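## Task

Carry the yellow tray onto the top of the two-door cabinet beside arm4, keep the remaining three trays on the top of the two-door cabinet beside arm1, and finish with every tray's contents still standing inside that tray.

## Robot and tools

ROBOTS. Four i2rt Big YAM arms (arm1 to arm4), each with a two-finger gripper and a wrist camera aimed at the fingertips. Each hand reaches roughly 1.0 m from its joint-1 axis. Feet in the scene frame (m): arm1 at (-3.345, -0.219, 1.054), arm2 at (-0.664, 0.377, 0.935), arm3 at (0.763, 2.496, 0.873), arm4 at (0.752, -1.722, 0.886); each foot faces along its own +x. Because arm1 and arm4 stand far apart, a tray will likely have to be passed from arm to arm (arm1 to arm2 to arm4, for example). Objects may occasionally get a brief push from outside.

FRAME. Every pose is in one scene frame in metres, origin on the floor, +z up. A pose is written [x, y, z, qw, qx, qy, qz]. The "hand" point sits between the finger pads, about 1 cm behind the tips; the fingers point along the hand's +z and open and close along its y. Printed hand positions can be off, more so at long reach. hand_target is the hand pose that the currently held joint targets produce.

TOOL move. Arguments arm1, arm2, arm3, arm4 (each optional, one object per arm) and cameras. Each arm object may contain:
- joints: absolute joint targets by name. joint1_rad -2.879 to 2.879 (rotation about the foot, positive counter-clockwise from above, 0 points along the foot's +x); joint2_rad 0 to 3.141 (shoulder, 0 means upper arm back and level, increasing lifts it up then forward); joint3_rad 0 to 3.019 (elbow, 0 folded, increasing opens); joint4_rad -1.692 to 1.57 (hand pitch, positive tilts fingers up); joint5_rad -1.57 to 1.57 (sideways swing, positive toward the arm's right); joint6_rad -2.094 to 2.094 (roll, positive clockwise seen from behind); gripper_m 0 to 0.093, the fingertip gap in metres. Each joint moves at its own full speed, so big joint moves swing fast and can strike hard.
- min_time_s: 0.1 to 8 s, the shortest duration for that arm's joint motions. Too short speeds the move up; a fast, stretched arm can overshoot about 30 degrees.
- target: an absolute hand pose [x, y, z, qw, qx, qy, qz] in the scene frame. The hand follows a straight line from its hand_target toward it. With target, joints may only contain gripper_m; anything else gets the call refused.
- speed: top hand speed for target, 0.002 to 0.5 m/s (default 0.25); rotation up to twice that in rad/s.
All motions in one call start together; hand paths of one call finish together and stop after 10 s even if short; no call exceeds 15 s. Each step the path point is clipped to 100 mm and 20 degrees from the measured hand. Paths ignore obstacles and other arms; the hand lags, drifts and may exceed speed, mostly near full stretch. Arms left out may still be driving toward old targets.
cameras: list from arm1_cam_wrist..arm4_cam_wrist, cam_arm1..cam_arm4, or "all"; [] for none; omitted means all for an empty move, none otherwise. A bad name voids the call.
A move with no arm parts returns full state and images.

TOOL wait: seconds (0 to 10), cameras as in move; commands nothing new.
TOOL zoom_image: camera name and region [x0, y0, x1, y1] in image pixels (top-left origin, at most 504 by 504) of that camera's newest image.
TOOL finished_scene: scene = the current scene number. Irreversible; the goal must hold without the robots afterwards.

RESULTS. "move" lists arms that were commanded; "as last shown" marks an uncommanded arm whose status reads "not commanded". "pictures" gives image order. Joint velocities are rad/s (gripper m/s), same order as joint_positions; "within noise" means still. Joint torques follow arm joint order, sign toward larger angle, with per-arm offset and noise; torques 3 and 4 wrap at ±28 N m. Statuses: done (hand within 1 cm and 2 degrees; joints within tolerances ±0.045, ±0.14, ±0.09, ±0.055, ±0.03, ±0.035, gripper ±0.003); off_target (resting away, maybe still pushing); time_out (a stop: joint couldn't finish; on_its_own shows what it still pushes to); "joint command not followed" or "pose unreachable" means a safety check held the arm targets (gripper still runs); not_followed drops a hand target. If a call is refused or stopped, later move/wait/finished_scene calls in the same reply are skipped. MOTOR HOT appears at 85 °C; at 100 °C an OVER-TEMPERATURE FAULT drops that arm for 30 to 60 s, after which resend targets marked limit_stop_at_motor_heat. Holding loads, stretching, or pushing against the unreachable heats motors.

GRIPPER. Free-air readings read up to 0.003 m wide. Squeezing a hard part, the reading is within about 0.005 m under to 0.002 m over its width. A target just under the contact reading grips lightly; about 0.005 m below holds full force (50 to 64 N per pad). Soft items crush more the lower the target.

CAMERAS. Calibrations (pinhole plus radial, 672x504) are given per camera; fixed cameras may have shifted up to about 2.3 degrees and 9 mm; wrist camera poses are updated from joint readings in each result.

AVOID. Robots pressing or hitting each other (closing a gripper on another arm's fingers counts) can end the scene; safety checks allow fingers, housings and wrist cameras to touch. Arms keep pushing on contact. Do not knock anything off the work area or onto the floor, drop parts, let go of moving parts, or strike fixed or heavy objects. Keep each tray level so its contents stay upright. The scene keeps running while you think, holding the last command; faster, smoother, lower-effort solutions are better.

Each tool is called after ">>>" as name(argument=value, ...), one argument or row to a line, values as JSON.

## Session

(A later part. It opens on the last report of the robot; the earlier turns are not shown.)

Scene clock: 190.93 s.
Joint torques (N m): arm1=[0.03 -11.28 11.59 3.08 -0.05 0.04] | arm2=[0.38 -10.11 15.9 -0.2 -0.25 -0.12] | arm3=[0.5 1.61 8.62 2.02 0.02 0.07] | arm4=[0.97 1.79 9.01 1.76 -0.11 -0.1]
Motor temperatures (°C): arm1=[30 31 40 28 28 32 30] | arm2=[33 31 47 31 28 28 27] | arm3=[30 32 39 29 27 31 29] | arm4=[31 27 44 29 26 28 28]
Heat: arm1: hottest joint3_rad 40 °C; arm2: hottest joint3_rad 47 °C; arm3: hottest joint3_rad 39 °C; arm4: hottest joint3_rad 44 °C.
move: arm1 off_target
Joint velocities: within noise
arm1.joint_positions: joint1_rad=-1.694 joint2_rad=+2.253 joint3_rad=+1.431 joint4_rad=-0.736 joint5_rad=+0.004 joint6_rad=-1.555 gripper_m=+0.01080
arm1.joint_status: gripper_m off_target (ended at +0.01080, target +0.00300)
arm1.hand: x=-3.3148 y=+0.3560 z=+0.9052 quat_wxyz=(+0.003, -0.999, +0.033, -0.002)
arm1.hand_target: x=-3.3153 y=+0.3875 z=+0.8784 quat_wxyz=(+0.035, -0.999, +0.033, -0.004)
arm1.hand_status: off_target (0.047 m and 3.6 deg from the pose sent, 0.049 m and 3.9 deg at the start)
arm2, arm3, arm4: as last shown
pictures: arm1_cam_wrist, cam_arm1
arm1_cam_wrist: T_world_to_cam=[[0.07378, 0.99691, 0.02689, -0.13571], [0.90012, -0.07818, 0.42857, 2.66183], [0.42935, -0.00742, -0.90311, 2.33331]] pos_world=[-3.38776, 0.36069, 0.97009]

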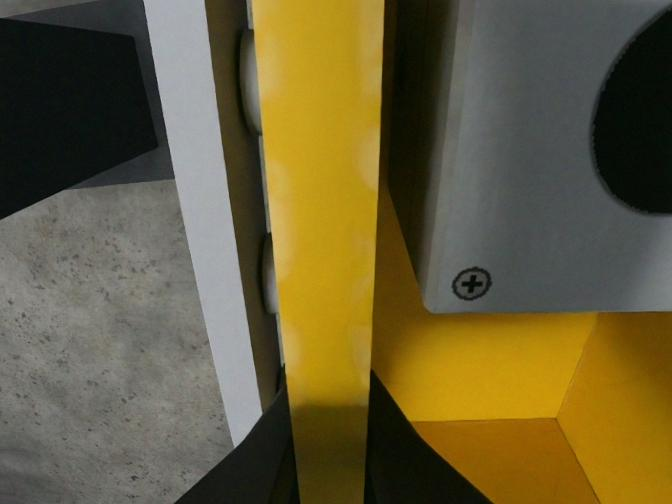

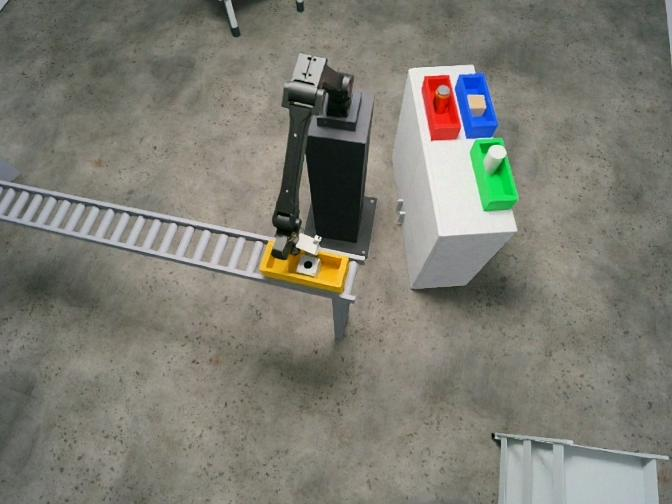

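>>> move(
  arm1={"target":[-3.315,0.378,0.915,-0.035,0.9988,-0.033,0.004],"speed":0.1,"joints":{"gripper_m":0.003}},
)

>>> move(
  arm1={"target":[-3.315,0.378,0.872,-0.035,0.9988,-0.033,0.004],"speed":0.06,"joints":{"gripper_m":0.003}},
  cameras=["cam_arm1","arm1_cam_wrist"],
)

>>> zoom_image(
  camera="cam_arm1",
  region=[240, 200, 380, 320],
)

Scene clock: 203.67 s.
Joint torques (N m): arm1=[-0.09 -18.96 7.51 1.69 -0.06 0.02] | arm2=[0.26 -10.05 15.92 -0.18 -0.25 -0.12] | arm3=[0.38 1.49 8.64 2 0 0.08] | arm4=[0.79 1.38 9.21 1.87 -0.13 -0.12]
Motor temperatures (°C): arm1=[30 31 40 28 28 32 30] | arm2=[33 31 48 31 28 28 27] | arm3=[30 32 39 29 27 31 29] | arm4=[31 27 44 29 26 28 28]
Heat: arm1: hottest joint3_rad 40 °C; arm2: hottest joint3_rad 48 °C; arm3: hottest joint3_rad 39 °C; arm4: hottest joint3_rad 44 °C.
move: arm1 off_target
Joint velocities: within noise
arm1.joint_positions: joint1_rad=-1.694 joint2_rad=+2.251 joint3_rad=+1.431 joint4_rad=-0.736 joint5_rad=+0.004 joint6_rad=-1.554 gripper_m=+0.01080
arm1.joint_status: gripper_m off_target (ended at +0.01080, target +0.00300)
arm1.hand: x=-3.3148 y=+0.3565 z=+0.9063 quat_wxyz=(+0.004, -0.999, +0.034, -0.002)
arm1.hand_target: x=-3.3151 y=+0.3774 z=+0.9157 quat_wxyz=(+0.035, -0.999, +0.033, -0.004)
arm1.hand_status: off_target (0.023 m and 3.5 deg from the pose sent, 0.024 m and 3.6 deg at the start)
arm2, arm3, arm4: as last shown
pictures: none

Scene clock: 204.90 s.
Joint torques (N m): arm1=[-0.09 -12.4 7.86 3.97 -0.05 0.02] | arm2=[0.32 -9.99 15.92 -0.2 -0.25 -0.12] | arm3=[0.32 1.67 8.7 2.02 0 0.08] | arm4=[0.44 1.08 9.33 1.98 -0.08 -0.11]
Motor temperatures (°C): arm1=[30 31 40 28 28 32 30] | arm2=[33 31 48 31 28 28 27] | arm3=[30 32 39 29 27 31 29] | arm4=[31 27 44 29 26 28 28]
Heat: arm1: hottest joint3_rad 40 °C; arm2: hottest joint3_rad 48 °C; arm3: hottest joint3_rad 39 °C; arm4: hottest joint3_rad 44 °C.
move: arm1 off_target
Joint velocities: within noise
arm1.joint_positions: joint1_rad=-1.694 joint2_rad=+2.252 joint3_rad=+1.430 joint4_rad=-0.733 joint5_rad=+0.004 joint6_rad=-1.554 gripper_m=+0.01080
arm1.joint_status: gripper_m off_target (ended at +0.01080, target +0.00300)
arm1.hand: x=-3.3148 y=+0.3567 z=+0.9055 quat_wxyz=(+0.005, -0.999, +0.034, -0.002)
arm1.hand_target: x=-3.3152 y=+0.3747 z=+0.8749 quat_wxyz=(+0.034, -0.999, +0.033, -0.004)
arm1.hand_status: off_target (0.040 m and 3.4 deg from the pose sent, 0.040 m and 3.5 deg at the start)
arm2, arm3, arm4: as last shown
pictures: arm1_cam_wrist, cam_arm1
arm1_cam_wrist: T_world_to_cam=[[0.07409, 0.99678, 0.03069, -0.13881], [0.90004, -0.08009, 0.42839, 2.6622], [0.42947, -0.00412, -0.90307, 2.3328]] pos_world=[-3.38766, 0.36119, 0.97049]

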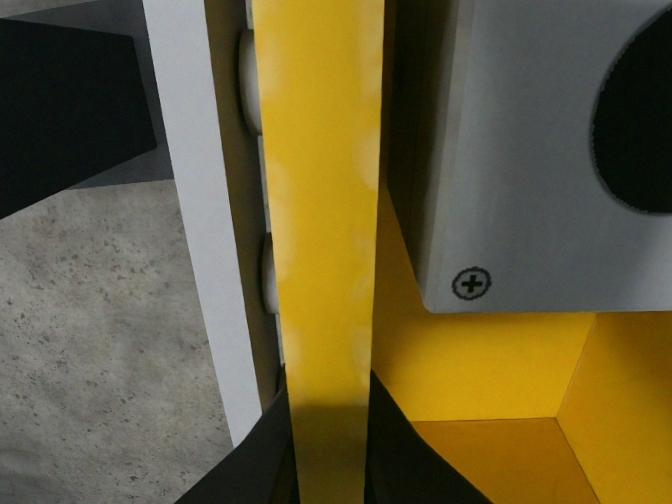

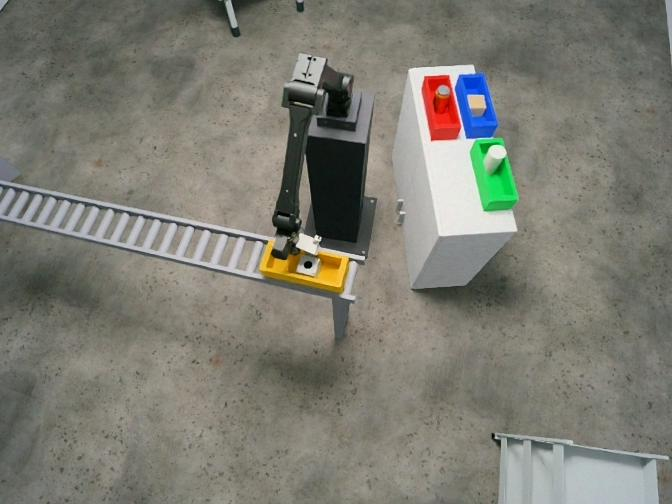

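Scaled by 3.600 from the camera's image (finer frame: 960x720).

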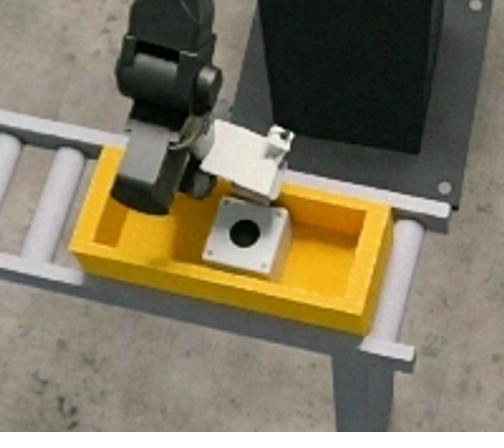

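>>> move(
  arm1={"target":[-3.315,0.379,0.955,-0.035,0.9988,-0.033,0.004],"speed":0.1,"joints":{"gripper_m":0.003}},
)

>>> move(
  arm1={"target":[-3.315,0.375,0.885,-0.035,0.9988,-0.033,0.004],"speed":0.07,"joints":{"gripper_m":0.003}},
  cameras=["cam_arm1","arm1_cam_wrist"],
)

>>> zoom_image(
  camera="cam_arm1",
  region=[240, 200, 380, 320],
)

Scene clock: 212.37 s.
Joint torques (N m): arm1=[-0.09 -23.94 7.76 0.28 -0.29 0.01] | arm2=[0.32 -9.99 15.91 -0.2 -0.24 -0.12] | arm3=[0.44 1.67 8.66 1.98 -0.01 0.08] | arm4=[0.62 1.55 9.09 1.76 -0.11 -0.1]
Motor temperatures (°C): arm1=[30 31 39 29 28 32 30] | arm2=[33 31 48 31 28 28 27] | arm3=[30 32 39 29 27 31 29] | arm4=[31 27 44 29 26 28 28]
Heat: arm1: hottest joint3_rad 39 °C; arm2: hottest joint3_rad 48 °C; arm3: hottest joint3_rad 39 °C; arm4: hottest joint3_rad 44 °C.
move: arm1 off_target
Joint velocities: within noise
arm1.joint_positions: joint1_rad=-1.694 joint2_rad=+2.238 joint3_rad=+1.429 joint4_rad=-0.766 joint5_rad=+0.010 joint6_rad=-1.554 gripper_m=+0.01079
arm1.joint_status: gripper_m off_target (ended at +0.01079, target +0.00300)
arm1.hand: x=-3.3140 y=+0.3515 z=+0.9128 quat_wxyz=(-0.005, -0.999, +0.034, -0.005)
arm1.hand_target: x=-3.3151 y=+0.3777 z=+0.9545 quat_wxyz=(+0.035, -0.999, +0.033, -0.004)
arm1.hand_status: off_target (0.050 m and 4.6 deg from the pose sent, 0.054 m and 3.4 deg at the start)
arm2, arm3, arm4: as last shown
pictures: none

Scene clock: 213.87 s.
Joint torques (N m): arm1=[-0.09 -14.39 7.46 3.19 -0.17 0.01] | arm2=[0.32 -10.05 15.91 -0.2 -0.24 -0.12] | arm3=[0.56 1.79 8.68 1.92 0.02 0.07] | arm4=[1.2 1.67 9.11 1.84 -0.12 -0.13]
Motor temperatures (°C): arm1=[30 31 39 29 28 32 30] | arm2=[33 31 48 31 28 28 27] | arm3=[30 32 39 29 27 31 29] | arm4=[31 27 44 29 26 28 28]
Heat: arm1: hottest joint3_rad 39 °C; arm2: hottest joint3_rad 48 °C; arm3: hottest joint3_rad 39 °C; arm4: hottest joint3_rad 44 °C.
move: arm1 off_target
Joint velocities: within noise
arm1.joint_positions: joint1_rad=-1.694 joint2_rad=+2.249 joint3_rad=+1.424 joint4_rad=-0.725 joint5_rad=+0.007 joint6_rad=-1.554 gripper_m=+0.01079
arm1.joint_status: gripper_m off_target (ended at +0.01079, target +0.00300)
arm1.hand: x=-3.3142 y=+0.3564 z=+0.9058 quat_wxyz=(+0.008, -0.999, +0.034, -0.004)
arm1.hand_target: x=-3.3152 y=+0.3732 z=+0.8864 quat_wxyz=(+0.034, -0.999, +0.033, -0.004)
arm1.hand_status: off_target (0.028 m and 3.1 deg from the pose sent, 0.037 m and 4.6 deg at the start)
arm2, arm3, arm4: as last shown
pictures: arm1_cam_wrist, cam_arm1
arm1_cam_wrist: T_world_to_cam=[[0.0744, 0.99657, 0.0361, -0.14237], [0.89858, -0.08269, 0.43095, 2.6554], [0.43246, 0.00037, -0.90165, 2.3398]] pos_world=[-3.38736, 0.36059, 0.97048]

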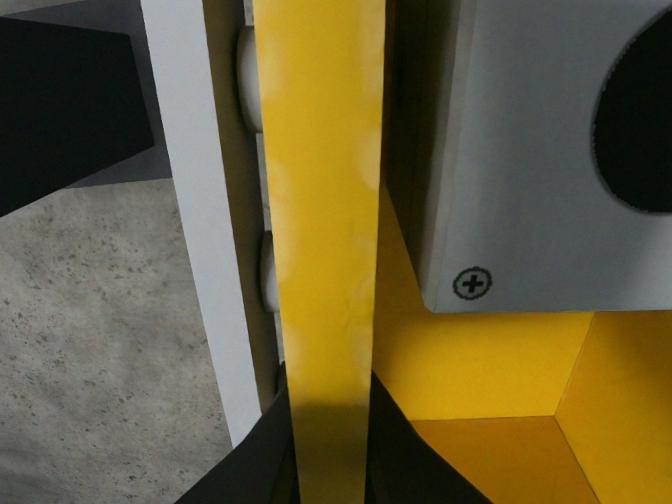

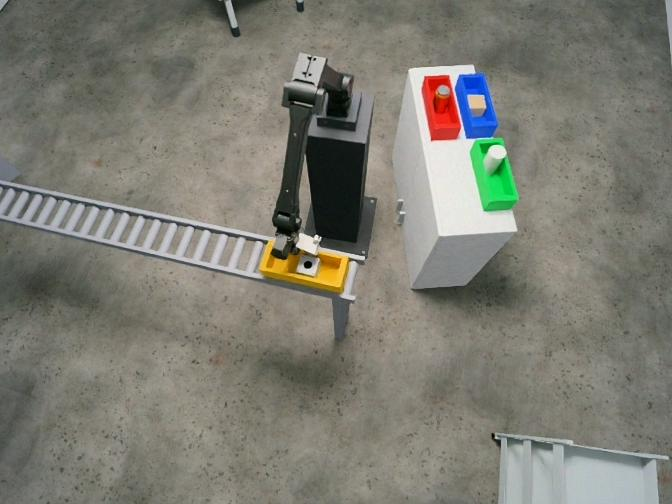

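Scaled by 3.600 from the camera's image (finer frame: 960x720).

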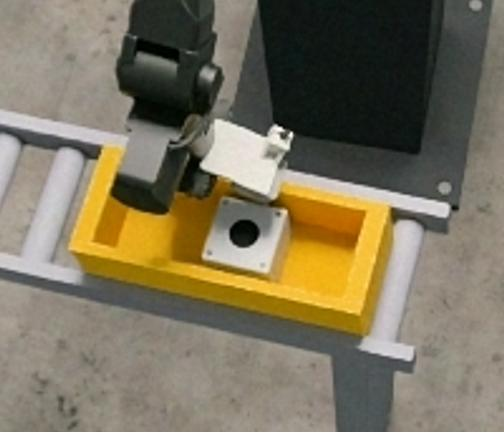

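>>> move(
  arm1={"target":[-3.315,0.362,0.99,-0.035,0.9988,-0.033,0.004],"speed":0.1,"joints":{"gripper_m":0.003}},
)

>>> move(
  arm1={"target":[-3.315,0.362,0.91,-0.035,0.9988,-0.033,0.004],"speed":0.07,"joints":{"gripper_m":0.003}},
  cameras=["cam_arm1","arm1_cam_wrist"],
)

>>> zoom_image(
  camera="cam_arm1",
  region=[240, 200, 380, 320],
)

Scene clock: 222.23 s.
Joint torques (N m): arm1=[-0.21 -22.42 7.46 0.38 -0.38 -0.01] | arm2=[0.26 -10.05 15.91 -0.18 -0.25 -0.12] | arm3=[0.44 1.67 8.72 1.98 0 0.06] | arm4=[0.79 1.26 9.33 1.81 -0.1 -0.13]
Motor temperatures (°C): arm1=[30 31 39 29 28 32 30] | arm2=[33 31 48 31 28 28 27] | arm3=[30 32 39 29 27 31 29] | arm4=[31 27 44 29 26 28 28]
Heat: arm1: hottest joint3_rad 39 °C; arm2: hottest joint3_rad 48 °C; arm3: hottest joint3_rad 39 °C; arm4: hottest joint3_rad 44 °C.
move: arm1 off_target
Joint velocities: within noise
arm1.joint_positions: joint1_rad=-1.694 joint2_rad=+2.137 joint3_rad=+1.383 joint4_rad=-0.807 joint5_rad=+0.012 joint6_rad=-1.554 gripper_m=+0.01078
arm1.joint_status: gripper_m off_target (ended at +0.01078, target +0.00300)
arm1.hand: x=-3.3140 y=+0.3427 z=+0.9554 quat_wxyz=(+0.002, -0.999, +0.034, -0.006)
arm1.hand_target: x=-3.3150 y=+0.3612 z=+0.9896 quat_wxyz=(+0.035, -0.999, +0.033, -0.004)
arm1.hand_status: off_target (0.040 m and 3.8 deg from the pose sent, 0.084 m and 3.1 deg at the start)
arm2, arm3, arm4: as last shown
pictures: none

Scene clock: 223.90 s.
Joint torques (N m): arm1=[-0.15 -17.9 6.9 1.37 -0.1 0] | arm2=[0.32 -10.05 15.92 -0.2 -0.25 -0.13] | arm3=[0.5 1.49 8.62 1.98 0 0.06] | arm4=[1.03 1.61 9.11 1.92 -0.09 -0.11]
Motor temperatures (°C): arm1=[30 31 39 29 28 32 30] | arm2=[33 31 48 31 28 28 27] | arm3=[30 32 39 29 27 31 29] | arm4=[31 27 44 29 26 28 28]
Heat: arm1: hottest joint3_rad 39 °C; arm2: hottest joint3_rad 48 °C; arm3: hottest joint3_rad 39 °C; arm4: hottest joint3_rad 44 °C.
move: arm1 off_target
Joint velocities: within noise
arm1.joint_positions: joint1_rad=-1.694 joint2_rad=+2.226 joint3_rad=+1.379 joint4_rad=-0.687 joint5_rad=+0.005 joint6_rad=-1.554 gripper_m=+0.01079
arm1.joint_status: gripper_m off_target (ended at +0.01078, target +0.00300)
arm1.hand: x=-3.3150 y=+0.3481 z=+0.9068 quat_wxyz=(+0.016, -0.999, +0.034, -0.003)
arm1.hand_target: x=-3.3151 y=+0.3617 z=+0.9103 quat_wxyz=(+0.035, -0.999, +0.033, -0.004)
arm1.hand_status: off_target (0.014 m and 2.2 deg from the pose sent, 0.049 m and 3.8 deg at the start)
arm2: as last shown
arm3.joint_positions: joint1_rad=-0.181 joint2_rad=+0.624 joint3_rad=+1.365 joint4_rad=-1.296 joint5_rad=+0.077 joint6_rad=-0.729 gripper_m=+0.09396
arm3.joint_status: not commanded
arm3.hand: x=+1.0043 y=+2.5662 z=+1.4050 quat_wxyz=(-0.466, +0.426, -0.765, +0.132)
arm3.hand_target: x=+1.0021 y=+2.5656 z=+1.4152 quat_wxyz=(-0.475, +0.422, -0.760, +0.134)
arm3.hand_status: not commanded
arm4.joint_positions: joint1_rad=-0.152 joint2_rad=+0.644 joint3_rad=+1.428 joint4_rad=-1.488 joint5_rad=-0.198 joint6_rad=-0.128 gripper_m=+0.09396
arm4.joint_status: not commanded
arm4.hand: x=+0.9420 y=-1.8320 z=+1.4093 quat_wxyz=(-0.419, -0.205, -0.881, +0.081)
arm4.hand_target: x=+0.9408 y=-1.8310 z=+1.4214 quat_wxyz=(-0.431, -0.202, -0.875, +0.087)
arm4.hand_status: not commanded
pictures: arm1_cam_wrist, cam_arm1
arm1_cam_wrist: T_world_to_cam=[[0.07405, 0.99594, 0.05127, -0.1488], [0.89909, -0.08892, 0.42864, 2.6609], [0.43146, 0.01435, -0.90202, 2.33323]] pos_world=[-3.38806, 0.3513, 0.97167]

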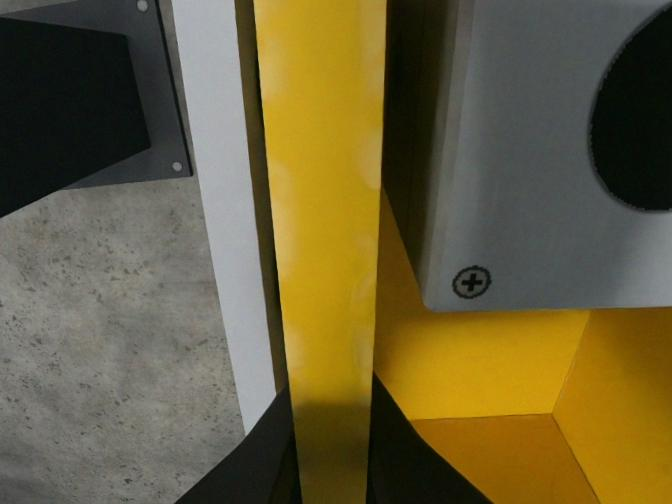

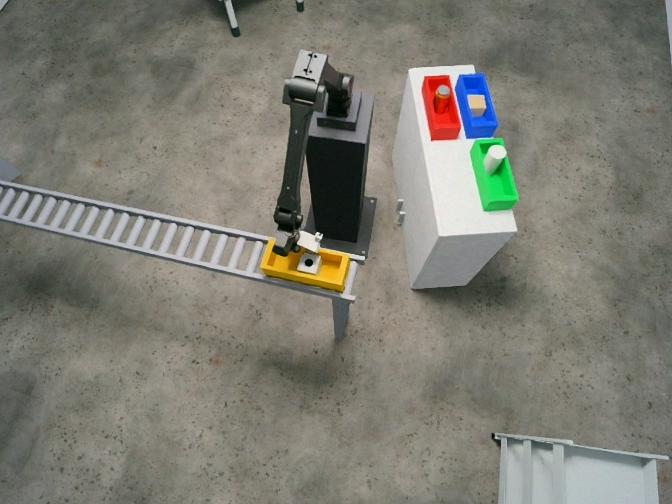

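Scaled by 3.600 from the camera's image (finer frame: 960x720).

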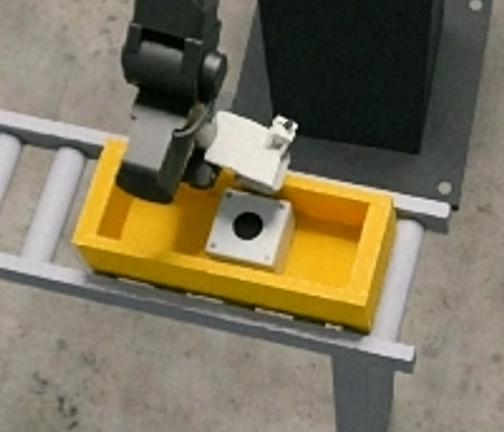

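>>> move(
  arm1={"target":[-3.315,0.357,0.965,-0.030,0.9988,-0.033,0.004],"speed":0.1,"joints":{"gripper_m":0.003}},
)

>>> move(
  arm1={"target":[-3.315,0.354,0.88,-0.025,0.9988,-0.033,0.004],"speed":0.07,"joints":{"gripper_m":0.003}},
  cameras=["cam_arm1","arm1_cam_wrist"],
)

>>> zoom_image(
  camera="cam_arm1",
  region=[240, 200, 380, 320],
)

Scene clock: 233.40 s.
Joint torques (N m): arm1=[-0.21 -23.12 6.8 0.36 -0.39 -0.01] | arm2=[0.21 -9.99 15.92 -0.2 -0.25 -0.12] | arm3=[0.62 1.61 8.65 1.99 0 0.07] | arm4=[1.26 1.32 8.87 1.84 -0.1 -0.06]
Motor temperatures (°C): arm1=[30 31 38 28 28 32 30] | arm2=[33 31 49 31 28 28 27] | arm3=[30 32 39 29 27 31 29] | arm4=[31 27 44 29 26 28 28]
Heat: arm1: hottest joint3_rad 38 °C; arm2: hottest joint3_rad 49 °C; arm3: hottest joint3_rad 39 °C; arm4: hottest joint3_rad 44 °C.
move: arm1 off_target
Joint velocities: within noise
arm1.joint_positions: joint1_rad=-1.694 joint2_rad=+2.182 joint3_rad=+1.370 joint4_rad=-0.763 joint5_rad=+0.013 joint6_rad=-1.554 gripper_m=+0.01078
arm1.joint_status: gripper_m off_target (ended at +0.01079, target +0.00300)
arm1.hand: x=-3.3143 y=+0.3363 z=+0.9278 quat_wxyz=(-0.005, -0.999, +0.033, -0.006)
arm1.hand_target: x=-3.3151 y=+0.3562 z=+0.9643 quat_wxyz=(+0.030, -0.999, +0.033, -0.004)
arm1.hand_status: off_target (0.043 m and 4.0 deg from the pose sent, 0.059 m and 1.6 deg at the start)
arm2.joint_positions: joint1_rad=+0.783 joint2_rad=+1.441 joint3_rad=+1.412 joint4_rad=-1.558 joint5_rad=+0.008 joint6_rad=-0.344 gripper_m=+0.07013
arm2.joint_status: not commanded
arm2.hand: x=-0.9923 y=+0.1136 z=+1.1865 quat_wxyz=(-0.004, +0.871, +0.491, +0.013)
arm2.hand_target: x=-0.9994 y=+0.1005 z=+1.1998 quat_wxyz=(+0.000, +0.866, +0.500, +0.000)
arm2.hand_status: not commanded
arm3, arm4: as last shown
pictures: none

Scene clock: 235.10 s.
Joint torques (N m): arm1=[-0.21 -13.22 6.99 2.18 -0.11 0] | arm2=[0.26 -10.05 15.92 -0.21 -0.24 -0.12] | arm3=[0.56 1.61 8.65 2 0.01 0.06] | arm4=[0.73 1.08 8.99 1.7 -0.15 -0.12]
Motor temperatures (°C): arm1=[30 32 38 28 28 32 30] | arm2=[33 31 49 31 28 28 27] | arm3=[30 32 39 29 27 31 29] | arm4=[31 27 44 29 26 28 28]
Heat: arm1: hottest joint3_rad 38 °C; arm2: hottest joint3_rad 49 °C; arm3: hottest joint3_rad 39 °C; arm4: hottest joint3_rad 44 °C.
move: arm1 off_target
Joint velocities: within noise
arm1.joint_positions: joint1_rad=-1.695 joint2_rad=+2.224 joint3_rad=+1.370 joint4_rad=-0.672 joint5_rad=+0.005 joint6_rad=-1.554 gripper_m=+0.01078
arm1.joint_status: gripper_m off_target (ended at +0.01078, target +0.00300)
arm1.hand: x=-3.3147 y=+0.3477 z=+0.9055 quat_wxyz=(+0.020, -0.999, +0.034, -0.003)
arm1.hand_target: x=-3.3152 y=+0.3524 z=+0.8810 quat_wxyz=(+0.025, -0.999, +0.033, -0.004)
arm1.hand_status: off_target (0.026 m and 0.6 deg from the pose sent, 0.051 m and 3.4 deg at the start)
arm2, arm3, arm4: as last shown
pictures: arm1_cam_wrist, cam_arm1
arm1_cam_wrist: T_world_to_cam=[[0.07446, 0.99544, 0.0597, -0.15448], [0.89871, -0.09293, 0.42859, 2.66136], [0.43218, 0.02174, -0.90152, 2.33137]] pos_world=[-3.38786, 0.3504, 0.97036]

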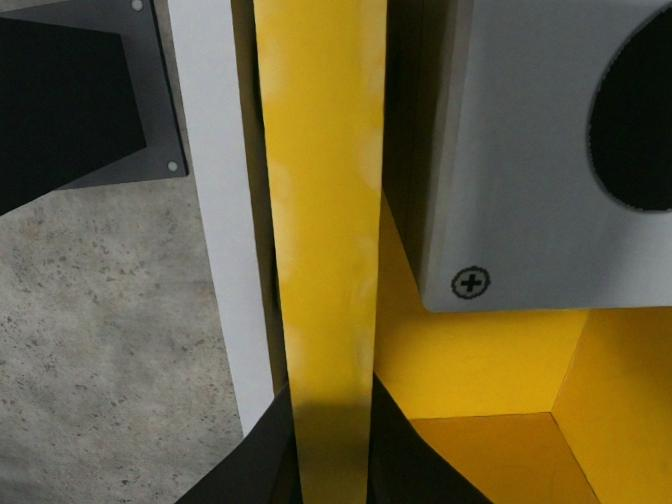

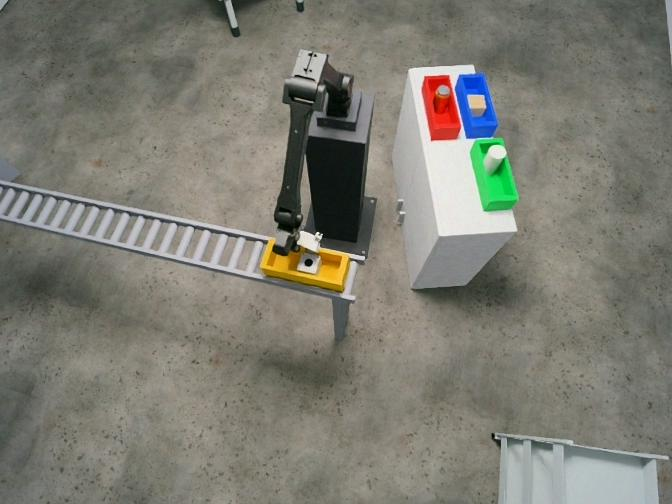

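Scaled by 3.600 from the camera's image (finer frame: 960x720).

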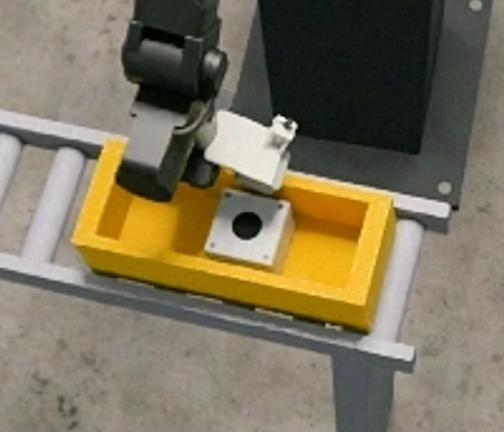

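>>> move(
  arm1={"target":[-3.315,0.354,0.925,-0.025,0.9988,-0.033,0.004],"speed":0.1,"joints":{"gripper_m":0.003}},
)

>>> move(
  arm1={"joints":{"gripper_m":0.03}},
)

>>> move(
  arm1={"target":[-3.315,0.345,1.12,-0.025,0.9988,-0.033,0.004],"speed":0.25},
  cameras=["cam_arm1","cam_arm2"],
)

Scene clock: 246.23 s.
Joint torques (N m): arm1=[-0.21 -20.42 6.49 0.12 -0.11 0] | arm2=[0.32 -10.05 15.92 -0.21 -0.25 -0.12] | arm3=[0.38 1.55 8.66 2.03 0.01 0.08] | arm4=[1.2 1.79 9.16 1.81 -0.13 -0.16]
Motor temperatures (°C): arm1=[30 32 38 28 28 32 30] | arm2=[33 31 49 31 28 28 27] | arm3=[30 32 39 29 27 31 29] | arm4=[31 27 44 29 26 28 28]
Heat: arm1: hottest joint3_rad 38 °C; arm2: hottest joint3_rad 49 °C; arm3: hottest joint3_rad 39 °C; arm4: hottest joint3_rad 44 °C.
move: arm1 off_target
Joint velocities: within noise
arm1.joint_positions: joint1_rad=-1.695 joint2_rad=+2.222 joint3_rad=+1.370 joint4_rad=-0.690 joint5_rad=+0.005 joint6_rad=-1.554 gripper_m=+0.01078
arm1.joint_status: gripper_m off_target (ended at +0.01078, target +0.00300)
arm1.hand: x=-3.3149 y=+0.3437 z=+0.9064 quat_wxyz=(+0.012, -0.999, +0.034, -0.003)
arm1.hand_target: x=-3.3151 y=+0.3538 z=+0.9249 quat_wxyz=(+0.025, -0.999, +0.033, -0.004)
arm1.hand_status: off_target (0.021 m and 1.5 deg from the pose sent, 0.020 m and 0.6 deg at the start)
arm2, arm3, arm4: as last shown
pictures: none

Scene clock: 247.07 s.
Joint torques (N m): arm1=[-0.26 -20.13 6.52 0.29 -0.19 0] | arm2=[0.32 -9.99 15.92 -0.18 -0.25 -0.13] | arm3=[0.56 1.61 8.69 2.02 0 0.08] | arm4=[1.2 1.38 9.02 1.85 -0.12 -0.12]
Motor temperatures (°C): arm1=[30 32 38 28 28 31 30] | arm2=[33 31 49 31 28 28 27] | arm3=[30 32 39 29 27 31 29] | arm4=[31 27 44 29 26 28 28]
Heat: arm1: hottest joint3_rad 38 °C; arm2: hottest joint3_rad 49 °C; arm3: hottest joint3_rad 39 °C; arm4: hottest joint3_rad 44 °C.
move: arm1 done
Joint velocities: within noise
arm1.joint_positions: joint1_rad=-1.695 joint2_rad=+2.219 joint3_rad=+1.370 joint4_rad=-0.695 joint5_rad=+0.008 joint6_rad=-1.554 gripper_m=+0.02995
arm1.joint_status: all done
arm1.hand: x=-3.3143 y=+0.3433 z=+0.9082 quat_wxyz=(+0.011, -0.999, +0.034, -0.004)
arm1.hand_target: x=-3.3150 y=+0.3537 z=+0.9247 quat_wxyz=(+0.025, -0.999, +0.033, -0.004)
arm1.hand_status: not commanded
arm2, arm3, arm4: as last shown
pictures: none

Scene clock: 248.70 s.
Joint torques (N m): arm1=[-0.26 -16.97 11.38 0.24 -0.19 -0.01] | arm2=[0.32 -9.99 15.9 -0.21 -0.25 -0.12] | arm3=[0.67 1.55 8.66 2.03 0 0.07] | arm4=[0.73 1.73 9.09 1.89 -0.08 -0.12]
Motor temperatures (°C): arm1=[30 32 38 28 28 31 30] | arm2=[33 31 49 31 28 28 27] | arm3=[30 32 39 29 27 31 29] | arm4=[31 27 44 29 26 28 28]
Heat: arm1: hottest joint3_rad 38 °C; arm2: hottest joint3_rad 49 °C; arm3: hottest joint3_rad 39 °C; arm4: hottest joint3_rad 44 °C.
move: arm1 off_target
Joint velocities: within noise
arm1.joint_positions: joint1_rad=-1.695 joint2_rad=+1.886 joint3_rad=+1.412 joint4_rad=-1.089 joint5_rad=+0.008 joint6_rad=-1.554 gripper_m=+0.02995
arm1.joint_status: not commanded
arm1.hand: x=-3.3152 y=+0.3263 z=+1.0988 quat_wxyz=(+0.001, -0.999, +0.034, -0.004)
arm1.hand_target: x=-3.3151 y=+0.3441 z=+1.1203 quat_wxyz=(+0.025, -0.999, +0.033, -0.004)
arm1.hand_status: off_target (0.028 m and 2.7 deg from the pose sent, 0.212 m and 1.6 deg at the start)
arm2, arm3, arm4: as last shown

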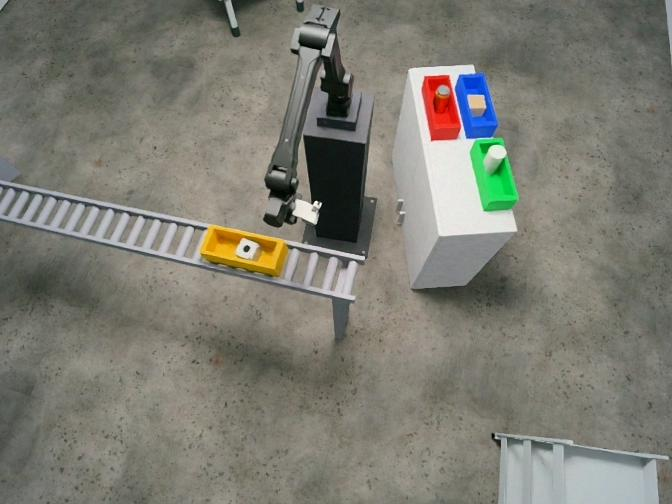

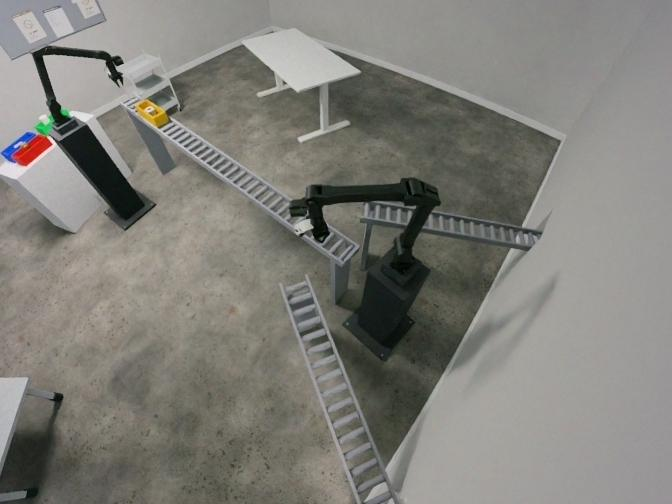

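>>> move(
  arm2={"target":[-1.10,0.30,1.25,0,1,0,0],"speed":0.25,"joints":{"gripper_m":0.06}},
  cameras=["arm2_cam_wrist","cam_arm2"],
)

>>> zoom_image(
  camera="cam_arm2",
  region=[100, 80, 400, 330],
)

Scene clock: 268.17 s.
Joint torques (N m): arm1=[-0.21 -16.91 11.38 0.21 -0.2 -0.02] | arm2=[-1.14 -9.7 16.16 -0.17 -0.2 0.08] | arm3=[0.5 1.49 8.62 1.95 0 0.07] | arm4=[0.85 1.55 9.28 1.65 -0.17 -0.14]
Motor temperatures (°C): arm1=[30 32 39 28 28 31 29] | arm2=[33 31 50 31 28 28 27] | arm3=[30 32 39 29 27 30 29] | arm4=[30 27 45 29 26 28 28]
Heat: arm1: hottest joint3_rad 39 °C; arm2: hottest joint3_rad 50 °C; arm3: hottest joint3_rad 39 °C; arm4: hottest joint3_rad 45 °C.
move: arm2 off_target
Joint velocities: within noise
arm1, arm3, arm4: as last shown
arm2.joint_positions: joint1_rad=+0.280 joint2_rad=+1.459 joint3_rad=+1.570 joint4_rad=-1.690 joint5_rad=+0.002 joint6_rad=+0.163 gripper_m=+0.06014
arm2.joint_status: all done
arm2.hand: x=-1.0853 y=+0.3003 z=+1.2391 quat_wxyz=(-0.003, +1.000, +0.009, +0.010)
arm2.hand_target: x=-1.0993 y=+0.3002 z=+1.2496 quat_wxyz=(+0.000, +1.000, +0.000, -0.001)
arm2.hand_status: off_target (0.018 m and 1.6 deg from the pose sent, 0.224 m and 58.9 deg at the start; a joint's target at an end of its range on 17 of 89 steps)
arm2_cam_wrist: T_world_to_cam=[[-0.02699, 0.99963, -0.0044, -0.32252], [0.89994, 0.02622, 0.43522, 0.46884], [0.43517, 0.00778, -0.90031, 1.67592]] pos_world=[-1.15995, 0.29707, 1.30339]

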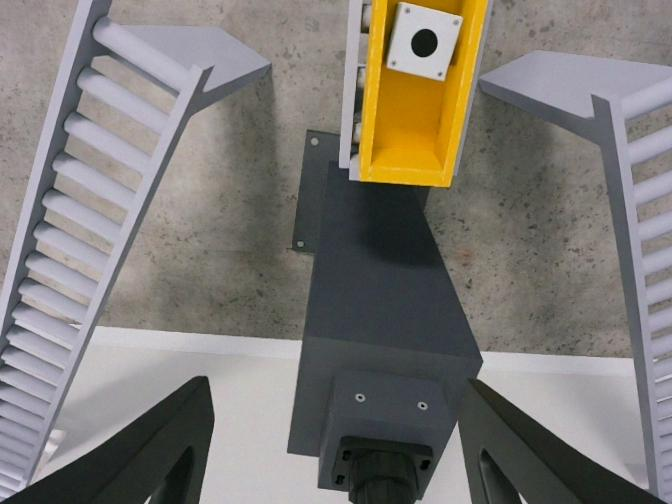

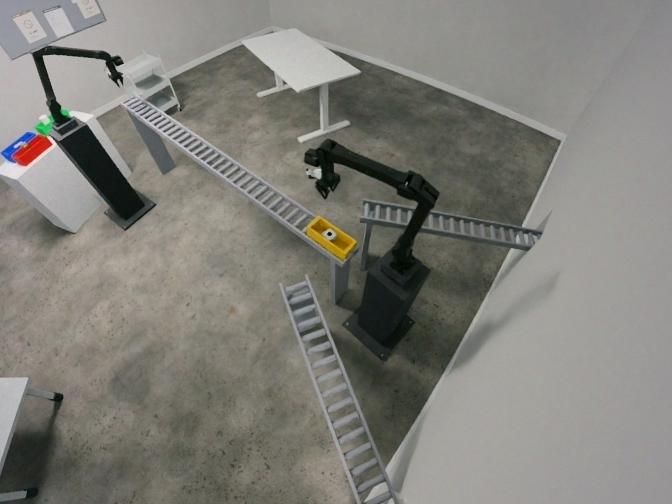

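Scaled by 1.680 from the camera's image (finer frame: 960x720).

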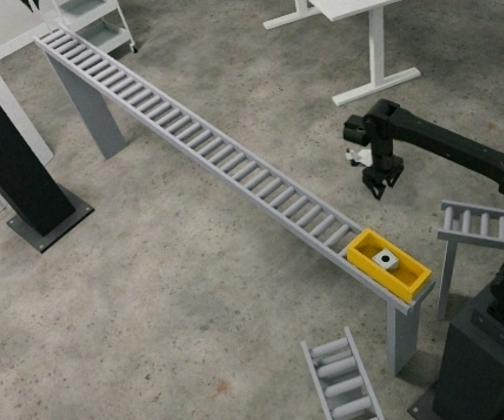

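>>> move(
  arm2={"target":[-1.115,0.444,0.91,0,0.9994,-0.035,0],"speed":0.25,"joints":{"gripper_m":0.05}},
  cameras=["arm2_cam_wrist","cam_arm2"],
)

Scene clock: 281.90 s.
Joint torques (N m): arm1=[-0.26 -16.91 11.4 0.21 -0.2 -0.02] | arm2=[-1.32 -11.93 8.16 0.77 -0.22 -0.14] | arm3=[0.32 1.38 8.64 2.09 0.01 0.08] | arm4=[1.14 1.96 9.31 1.73 -0.09 -0.11]
Motor temperatures (°C): arm1=[30 32 39 28 28 31 29] | arm2=[33 31 51 31 28 28 26] | arm3=[30 32 39 29 27 30 29] | arm4=[30 27 45 29 26 28 28]
Heat: arm1: hottest joint3_rad 39 °C; arm2: hottest joint3_rad 51 °C; arm3: hottest joint3_rad 39 °C; arm4: hottest joint3_rad 45 °C.
move: arm2 off_target
Joint velocities: within noise
arm1, arm3, arm4: as last shown
arm2.joint_positions: joint1_rad=-0.041 joint2_rad=+1.766 joint3_rad=+1.054 joint4_rad=-0.831 joint5_rad=-0.002 joint6_rad=-0.067 gripper_m=+0.05013
arm2.joint_status: all done
arm2.hand: x=-1.1173 y=+0.4412 z=+0.9217 quat_wxyz=(-0.002, +0.999, -0.037, -0.008)
arm2.hand_target: x=-1.1146 y=+0.4439 z=+0.9102 quat_wxyz=(+0.000, +0.999, -0.035, +0.000)
arm2.hand_status: off_target (0.012 m and 1.0 deg from the pose sent, 0.360 m and 5.2 deg at the start)
arm2_cam_wrist: T_world_to_cam=[[0.06446, 0.9979, -0.00625, -0.36099], [0.91358, -0.05649, 0.40272, 0.7138], [0.40152, -0.03167, -0.9153, 1.39653]] pos_world=[-1.18958, 0.44477, 0.98853]

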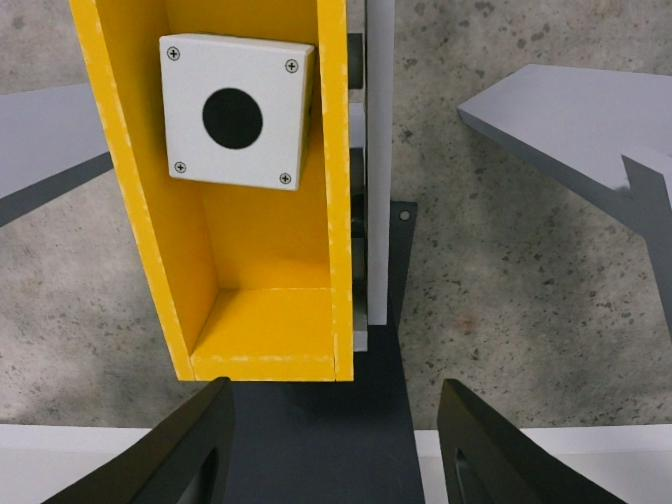

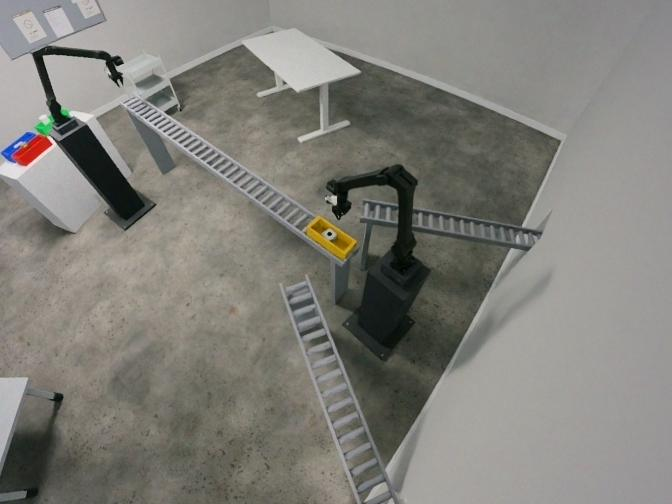

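>>> move(
  arm2={"target":[-1.067,0.444,0.79,0,0.9994,-0.033,0],"speed":0.15},
  cameras=["arm2_cam_wrist"],
)

Scene clock: 297.67 s.
Joint torques (N m): arm1=[-0.26 -16.97 11.4 0.23 -0.19 -0.01] | arm2=[-1.73 -11.46 4.86 0.8 -0.22 -0.15] | arm3=[0.44 1.61 8.66 1.98 0.01 0.07] | arm4=[0.85 2.26 9.29 1.8 -0.12 -0.14]
Motor temperatures (°C): arm1=[30 32 40 28 28 31 28] | arm2=[33 32 47 31 28 28 26] | arm3=[30 32 39 29 27 30 29] | arm4=[30 27 45 29 26 28 28]
Heat: arm1: hottest joint3_rad 40 °C; arm2: hottest joint3_rad 47 °C; arm3: hottest joint3_rad 39 °C; arm4: hottest joint3_rad 45 °C.
move: arm2 off_target
Joint velocities: within noise
arm1: as last shown
arm2.joint_positions: joint1_rad=-0.052 joint2_rad=+1.960 joint3_rad=+0.884 joint4_rad=-0.461 joint5_rad=-0.002 joint6_rad=-0.087 gripper_m=+0.05013
arm2.joint_status: not commanded
arm2.hand: x=-1.0755 y=+0.4403 z=+0.8018 quat_wxyz=(-0.003, +0.999, -0.032, -0.011)
arm2.hand_target: x=-1.0668 y=+0.4437 z=+0.7905 quat_wxyz=(+0.000, +0.999, -0.033, +0.000)
arm2.hand_status: off_target (0.015 m and 1.3 deg from the pose sent, 0.141 m and 1.1 deg at the start)
arm3.joint_positions: joint1_rad=-0.181 joint2_rad=+0.624 joint3_rad=+1.365 joint4_rad=-1.296 joint5_rad=+0.077 joint6_rad=-0.729 gripper_m=+0.09396
arm3.joint_status: not commanded
arm3.hand: x=+1.0043 y=+2.5662 z=+1.4050 quat_wxyz=(-0.466, +0.426, -0.765, +0.132)
arm3.hand_target: x=+1.0021 y=+2.5656 z=+1.4152 quat_wxyz=(-0.475, +0.422, -0.760, +0.134)
arm3.hand_status: not commanded
arm4.joint_positions: joint1_rad=-0.152 joint2_rad=+0.644 joint3_rad=+1.428 joint4_rad=-1.488 joint5_rad=-0.198 joint6_rad=-0.128 gripper_m=+0.09396
arm4.joint_status: not commanded
arm4.hand: x=+0.9420 y=-1.8320 z=+1.4093 quat_wxyz=(-0.419, -0.205, -0.881, +0.081)
arm4.hand_target: x=+0.9408 y=-1.8310 z=+1.4214 quat_wxyz=(-0.431, -0.202, -0.875, +0.087)
arm4.hand_status: not commanded
arm2_cam_wrist: T_world_to_cam=[[0.05493, 0.99847, -0.00568, -0.37442], [0.91619, -0.04814, 0.39785, 0.72688], [0.39697, -0.02706, -0.91743, 1.26478]] pos_world=[-1.14747, 0.44306, 0.86903]

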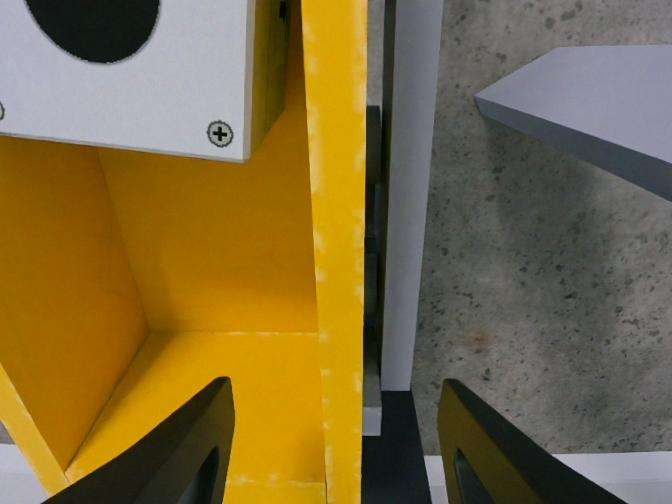

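>>> move(
  arm2={"target":[-1.066,0.4455,0.731,0,0.9994,-0.033,0],"speed":0.1,"joints":{"gripper_m":0.035}},
)

>>> move(
  arm2={"joints":{"gripper_m":0.003}},
  cameras=["arm2_cam_wrist","cam_arm2"],
)

Scene clock: 304.20 s.
Joint torques (N m): arm1=[-0.26 -16.91 11.38 0.23 -0.2 -0.02] | arm2=[-1.73 -11.93 5.48 0.72 -0.21 -0.15] | arm3=[0.44 1.67 8.66 1.99 0.01 0.08] | arm4=[0.79 1.38 9.28 1.77 -0.1 -0.13]
Motor temperatures (°C): arm1=[30 32 40 28 28 31 28] | arm2=[33 32 45 31 28 28 26] | arm3=[30 32 39 29 26 30 29] | arm4=[30 27 45 29 26 28 28]
Heat: arm1: hottest joint3_rad 40 °C; arm2: hottest joint3_rad 45 °C; arm3: hottest joint3_rad 39 °C; arm4: hottest joint3_rad 45 °C.
move: arm2 off_target
Joint velocities: within noise
arm1, arm3, arm4: as last shown
arm2.joint_positions: joint1_rad=-0.055 joint2_rad=+2.122 joint3_rad=+0.884 joint4_rad=-0.323 joint5_rad=-0.002 joint6_rad=-0.091 gripper_m=+0.03513
arm2.joint_status: all done
arm2.hand: x=-1.0621 y=+0.4399 z=+0.7395 quat_wxyz=(-0.001, +0.999, -0.032, +0.000)
arm2.hand_target: x=-1.0658 y=+0.4455 z=+0.7313 quat_wxyz=(+0.000, +0.999, -0.033, +0.000)
arm2.hand_status: off_target (0.011 m and 0.2 deg from the pose sent, 0.072 m and 1.3 deg at the start)
pictures: none

Scene clock: 304.80 s.
Joint torques (N m): arm1=[-0.26 -16.91 11.4 0.21 -0.2 -0.01] | arm2=[-1.67 -11.87 5.44 0.72 -0.24 -0.06] | arm3=[0.38 1.55 8.65 2 0 0.08] | arm4=[0.79 1.03 9.07 1.87 -0.11 -0.11]
Motor temperatures (°C): arm1=[30 32 40 28 28 31 28] | arm2=[33 32 45 31 28 28 26] | arm3=[30 32 39 29 26 30 29] | arm4=[30 27 45 29 26 28 28]
Heat: arm1: hottest joint3_rad 40 °C; arm2: hottest joint3_rad 45 °C; arm3: hottest joint3_rad 39 °C; arm4: hottest joint3_rad 45 °C.
move: arm2 off_target
Joint velocities: within noise
arm1, arm3, arm4: as last shown
arm2.joint_positions: joint1_rad=-0.056 joint2_rad=+2.122 joint3_rad=+0.884 joint4_rad=-0.322 joint5_rad=-0.001 joint6_rad=-0.099 gripper_m=+0.01216
arm2.joint_status: gripper_m off_target (ended at +0.01220, target +0.00300)
arm2.hand: x=-1.0621 y=+0.4404 z=+0.7395 quat_wxyz=(-0.002, +1.000, -0.028, +0.000)
arm2.hand_target: x=-1.0657 y=+0.4455 z=+0.7313 quat_wxyz=(+0.000, +0.999, -0.033, +0.000)
arm2.hand_status: not commanded
arm2_cam_wrist: T_world_to_cam=[[0.04751, 0.99885, -0.00701, -0.38274], [0.90737, -0.04023, 0.4184, 0.71135], [0.41763, -0.02624, -0.90824, 1.2171]] pos_world=[-1.13558, 0.44285, 0.80511]

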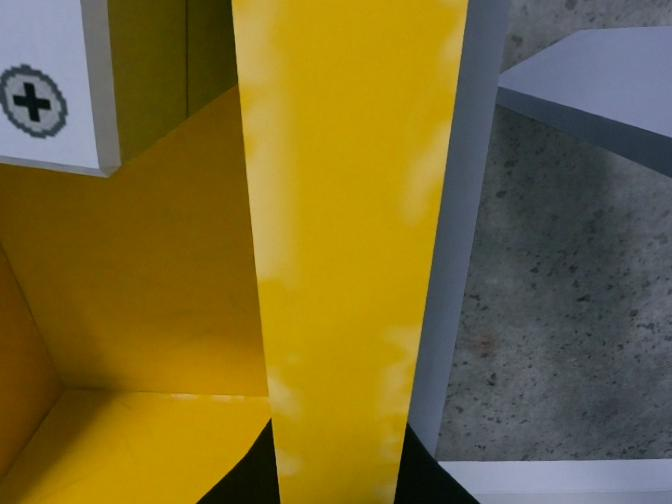

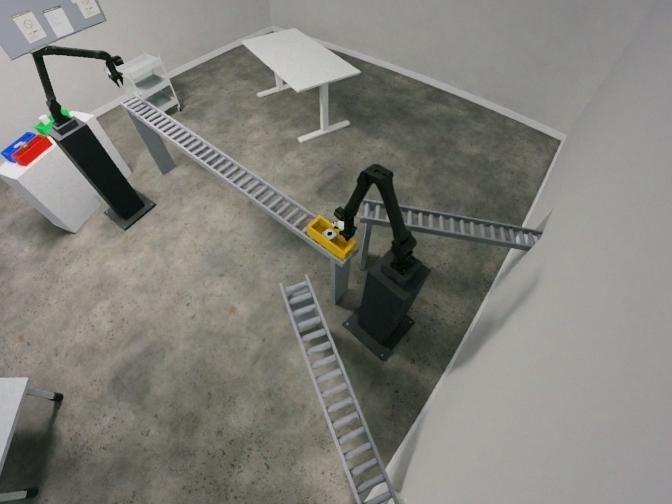

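>>> move(
  arm2={"target":[-1.08,0.44,1.0,0,0.9994,-0.033,0],"speed":0.15,"joints":{"gripper_m":0.003}},
)

>>> move(
  arm2={"target":[-0.957,-0.042,0.98,-0.02,0.961,-0.276,0],"speed":0.2,"joints":{"gripper_m":0.003}},
  cameras=["arm2_cam_wrist","cam_arm2"],
)

>>> zoom_image(
  camera="cam_arm2",
  region=[220, 180, 420, 360],
)

Scene clock: 329.87 s.
Joint torques (N m): arm1=[-0.26 -16.91 11.38 0.21 -0.2 -0.01] | arm2=[-0.62 -14.68 15.12 0.09 -0.5 0] | arm3=[0.62 1.61 8.68 1.96 0 0.09] | arm4=[0.79 1.38 9.22 1.94 -0.13 -0.11]
Motor temperatures (°C): arm1=[30 32 41 28 28 31 28] | arm2=[33 33 41 31 28 28 28] | arm3=[30 32 40 28 26 30 29] | arm4=[30 27 45 29 26 28 28]
Heat: arm1: hottest joint3_rad 41 °C; arm2: hottest joint3_rad 41 °C; arm3: hottest joint3_rad 40 °C; arm4: hottest joint3_rad 45 °C.
move: arm2 off_target
Joint velocities: within noise
arm1, arm3, arm4: as last shown
arm2.joint_positions: joint1_rad=-0.056 joint2_rad=+1.592 joint3_rad=+0.960 joint4_rad=-1.034 joint5_rad=+0.004 joint6_rad=-0.091 gripper_m=+0.01216
arm2.joint_status: gripper_m off_target (ended at +0.01216, target +0.00300)
arm2.hand: x=-1.0416 y=+0.4371 z=+0.9662 quat_wxyz=(+0.002, +0.998, -0.032, +0.054)
arm2.hand_target: x=-1.0773 y=+0.4398 z=+1.0010 quat_wxyz=(+0.000, +0.999, -0.033, +0.000)
arm2.hand_status: off_target (0.051 m and 6.2 deg from the pose sent, 0.261 m and 0.6 deg at the start)
pictures: none

Scene clock: 333.33 s.
Joint torques (N m): arm1=[-0.26 -16.91 11.4 0.21 -0.19 -0.01] | arm2=[-0.56 -15.38 15.88 -0.35 0.82 0.17] | arm3=[0.5 1.61 8.69 1.99 0 0.07] | arm4=[0.73 1.85 9.14 1.74 -0.1 -0.11]
Motor temperatures (°C): arm1=[30 32 41 28 28 31 28] | arm2=[32 33 42 31 28 28 28] | arm3=[30 32 40 28 26 30 29] | arm4=[30 27 45 29 26 28 28]
Heat: arm1: hottest joint3_rad 41 °C; arm2: hottest joint3_rad 42 °C; arm3: hottest joint3_rad 40 °C; arm4: hottest joint3_rad 45 °C.
move: arm2 off_target
Joint velocities: within noise
arm1, arm3, arm4: as last shown
arm2.joint_positions: joint1_rad=+1.067 joint2_rad=+1.815 joint3_rad=+1.243 joint4_rad=-1.093 joint5_rad=+0.001 joint6_rad=+1.510 gripper_m=+0.01216
arm2.joint_status: gripper_m off_target (ended at +0.01216, target +0.00300)
arm2.hand: x=-0.9353 y=-0.0158 z=+0.9587 quat_wxyz=(-0.048, +0.962, -0.267, +0.020)
arm2.hand_target: x=-0.9557 y=-0.0404 z=+0.9811 quat_wxyz=(-0.019, +0.961, -0.276, +0.000)
arm2.hand_status: off_target (0.040 m and 4.0 deg from the pose sent, 0.487 m and 29.1 deg at the start)
arm2_cam_wrist: T_world_to_cam=[[0.5056, 0.85785, 0.09193, 0.39986], [0.75749, -0.49239, 0.42868, 0.32902], [0.41301, -0.14711, -0.89877, 1.33599]] pos_world=[-1.00318, 0.01552, 1.02294]

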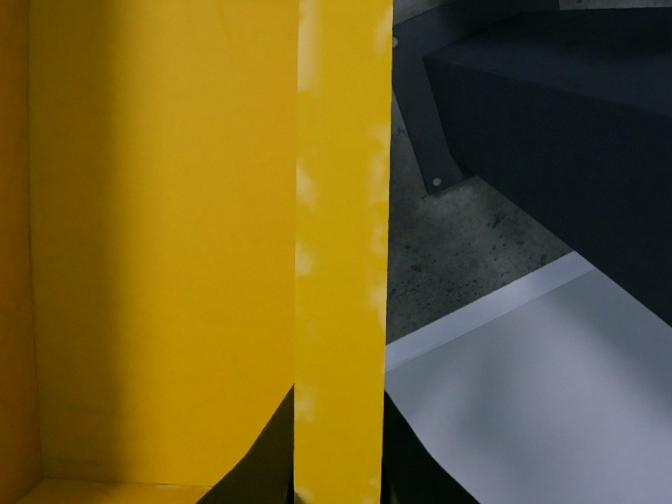

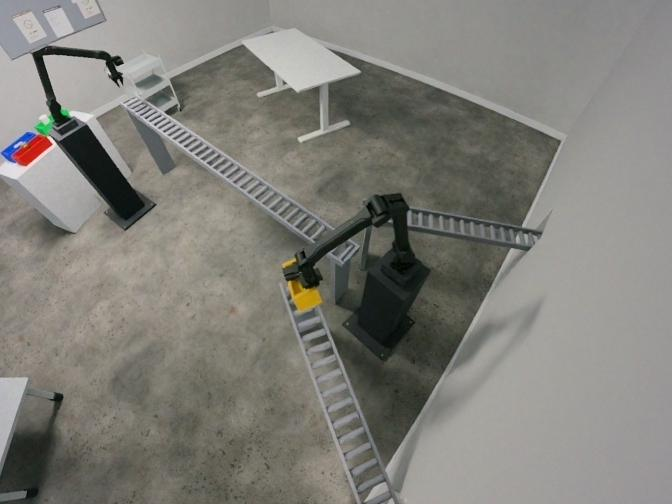

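Scaled by 2.520 from the camera's image (finer frame: 960x720).

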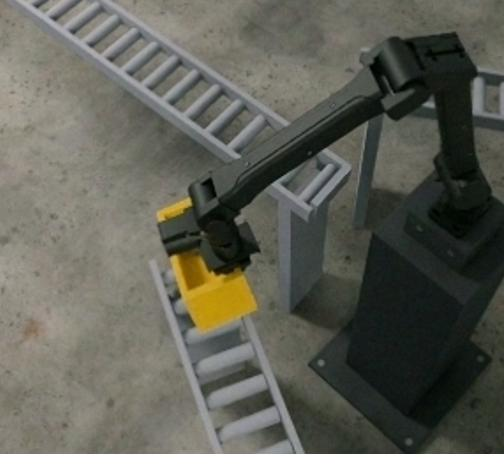

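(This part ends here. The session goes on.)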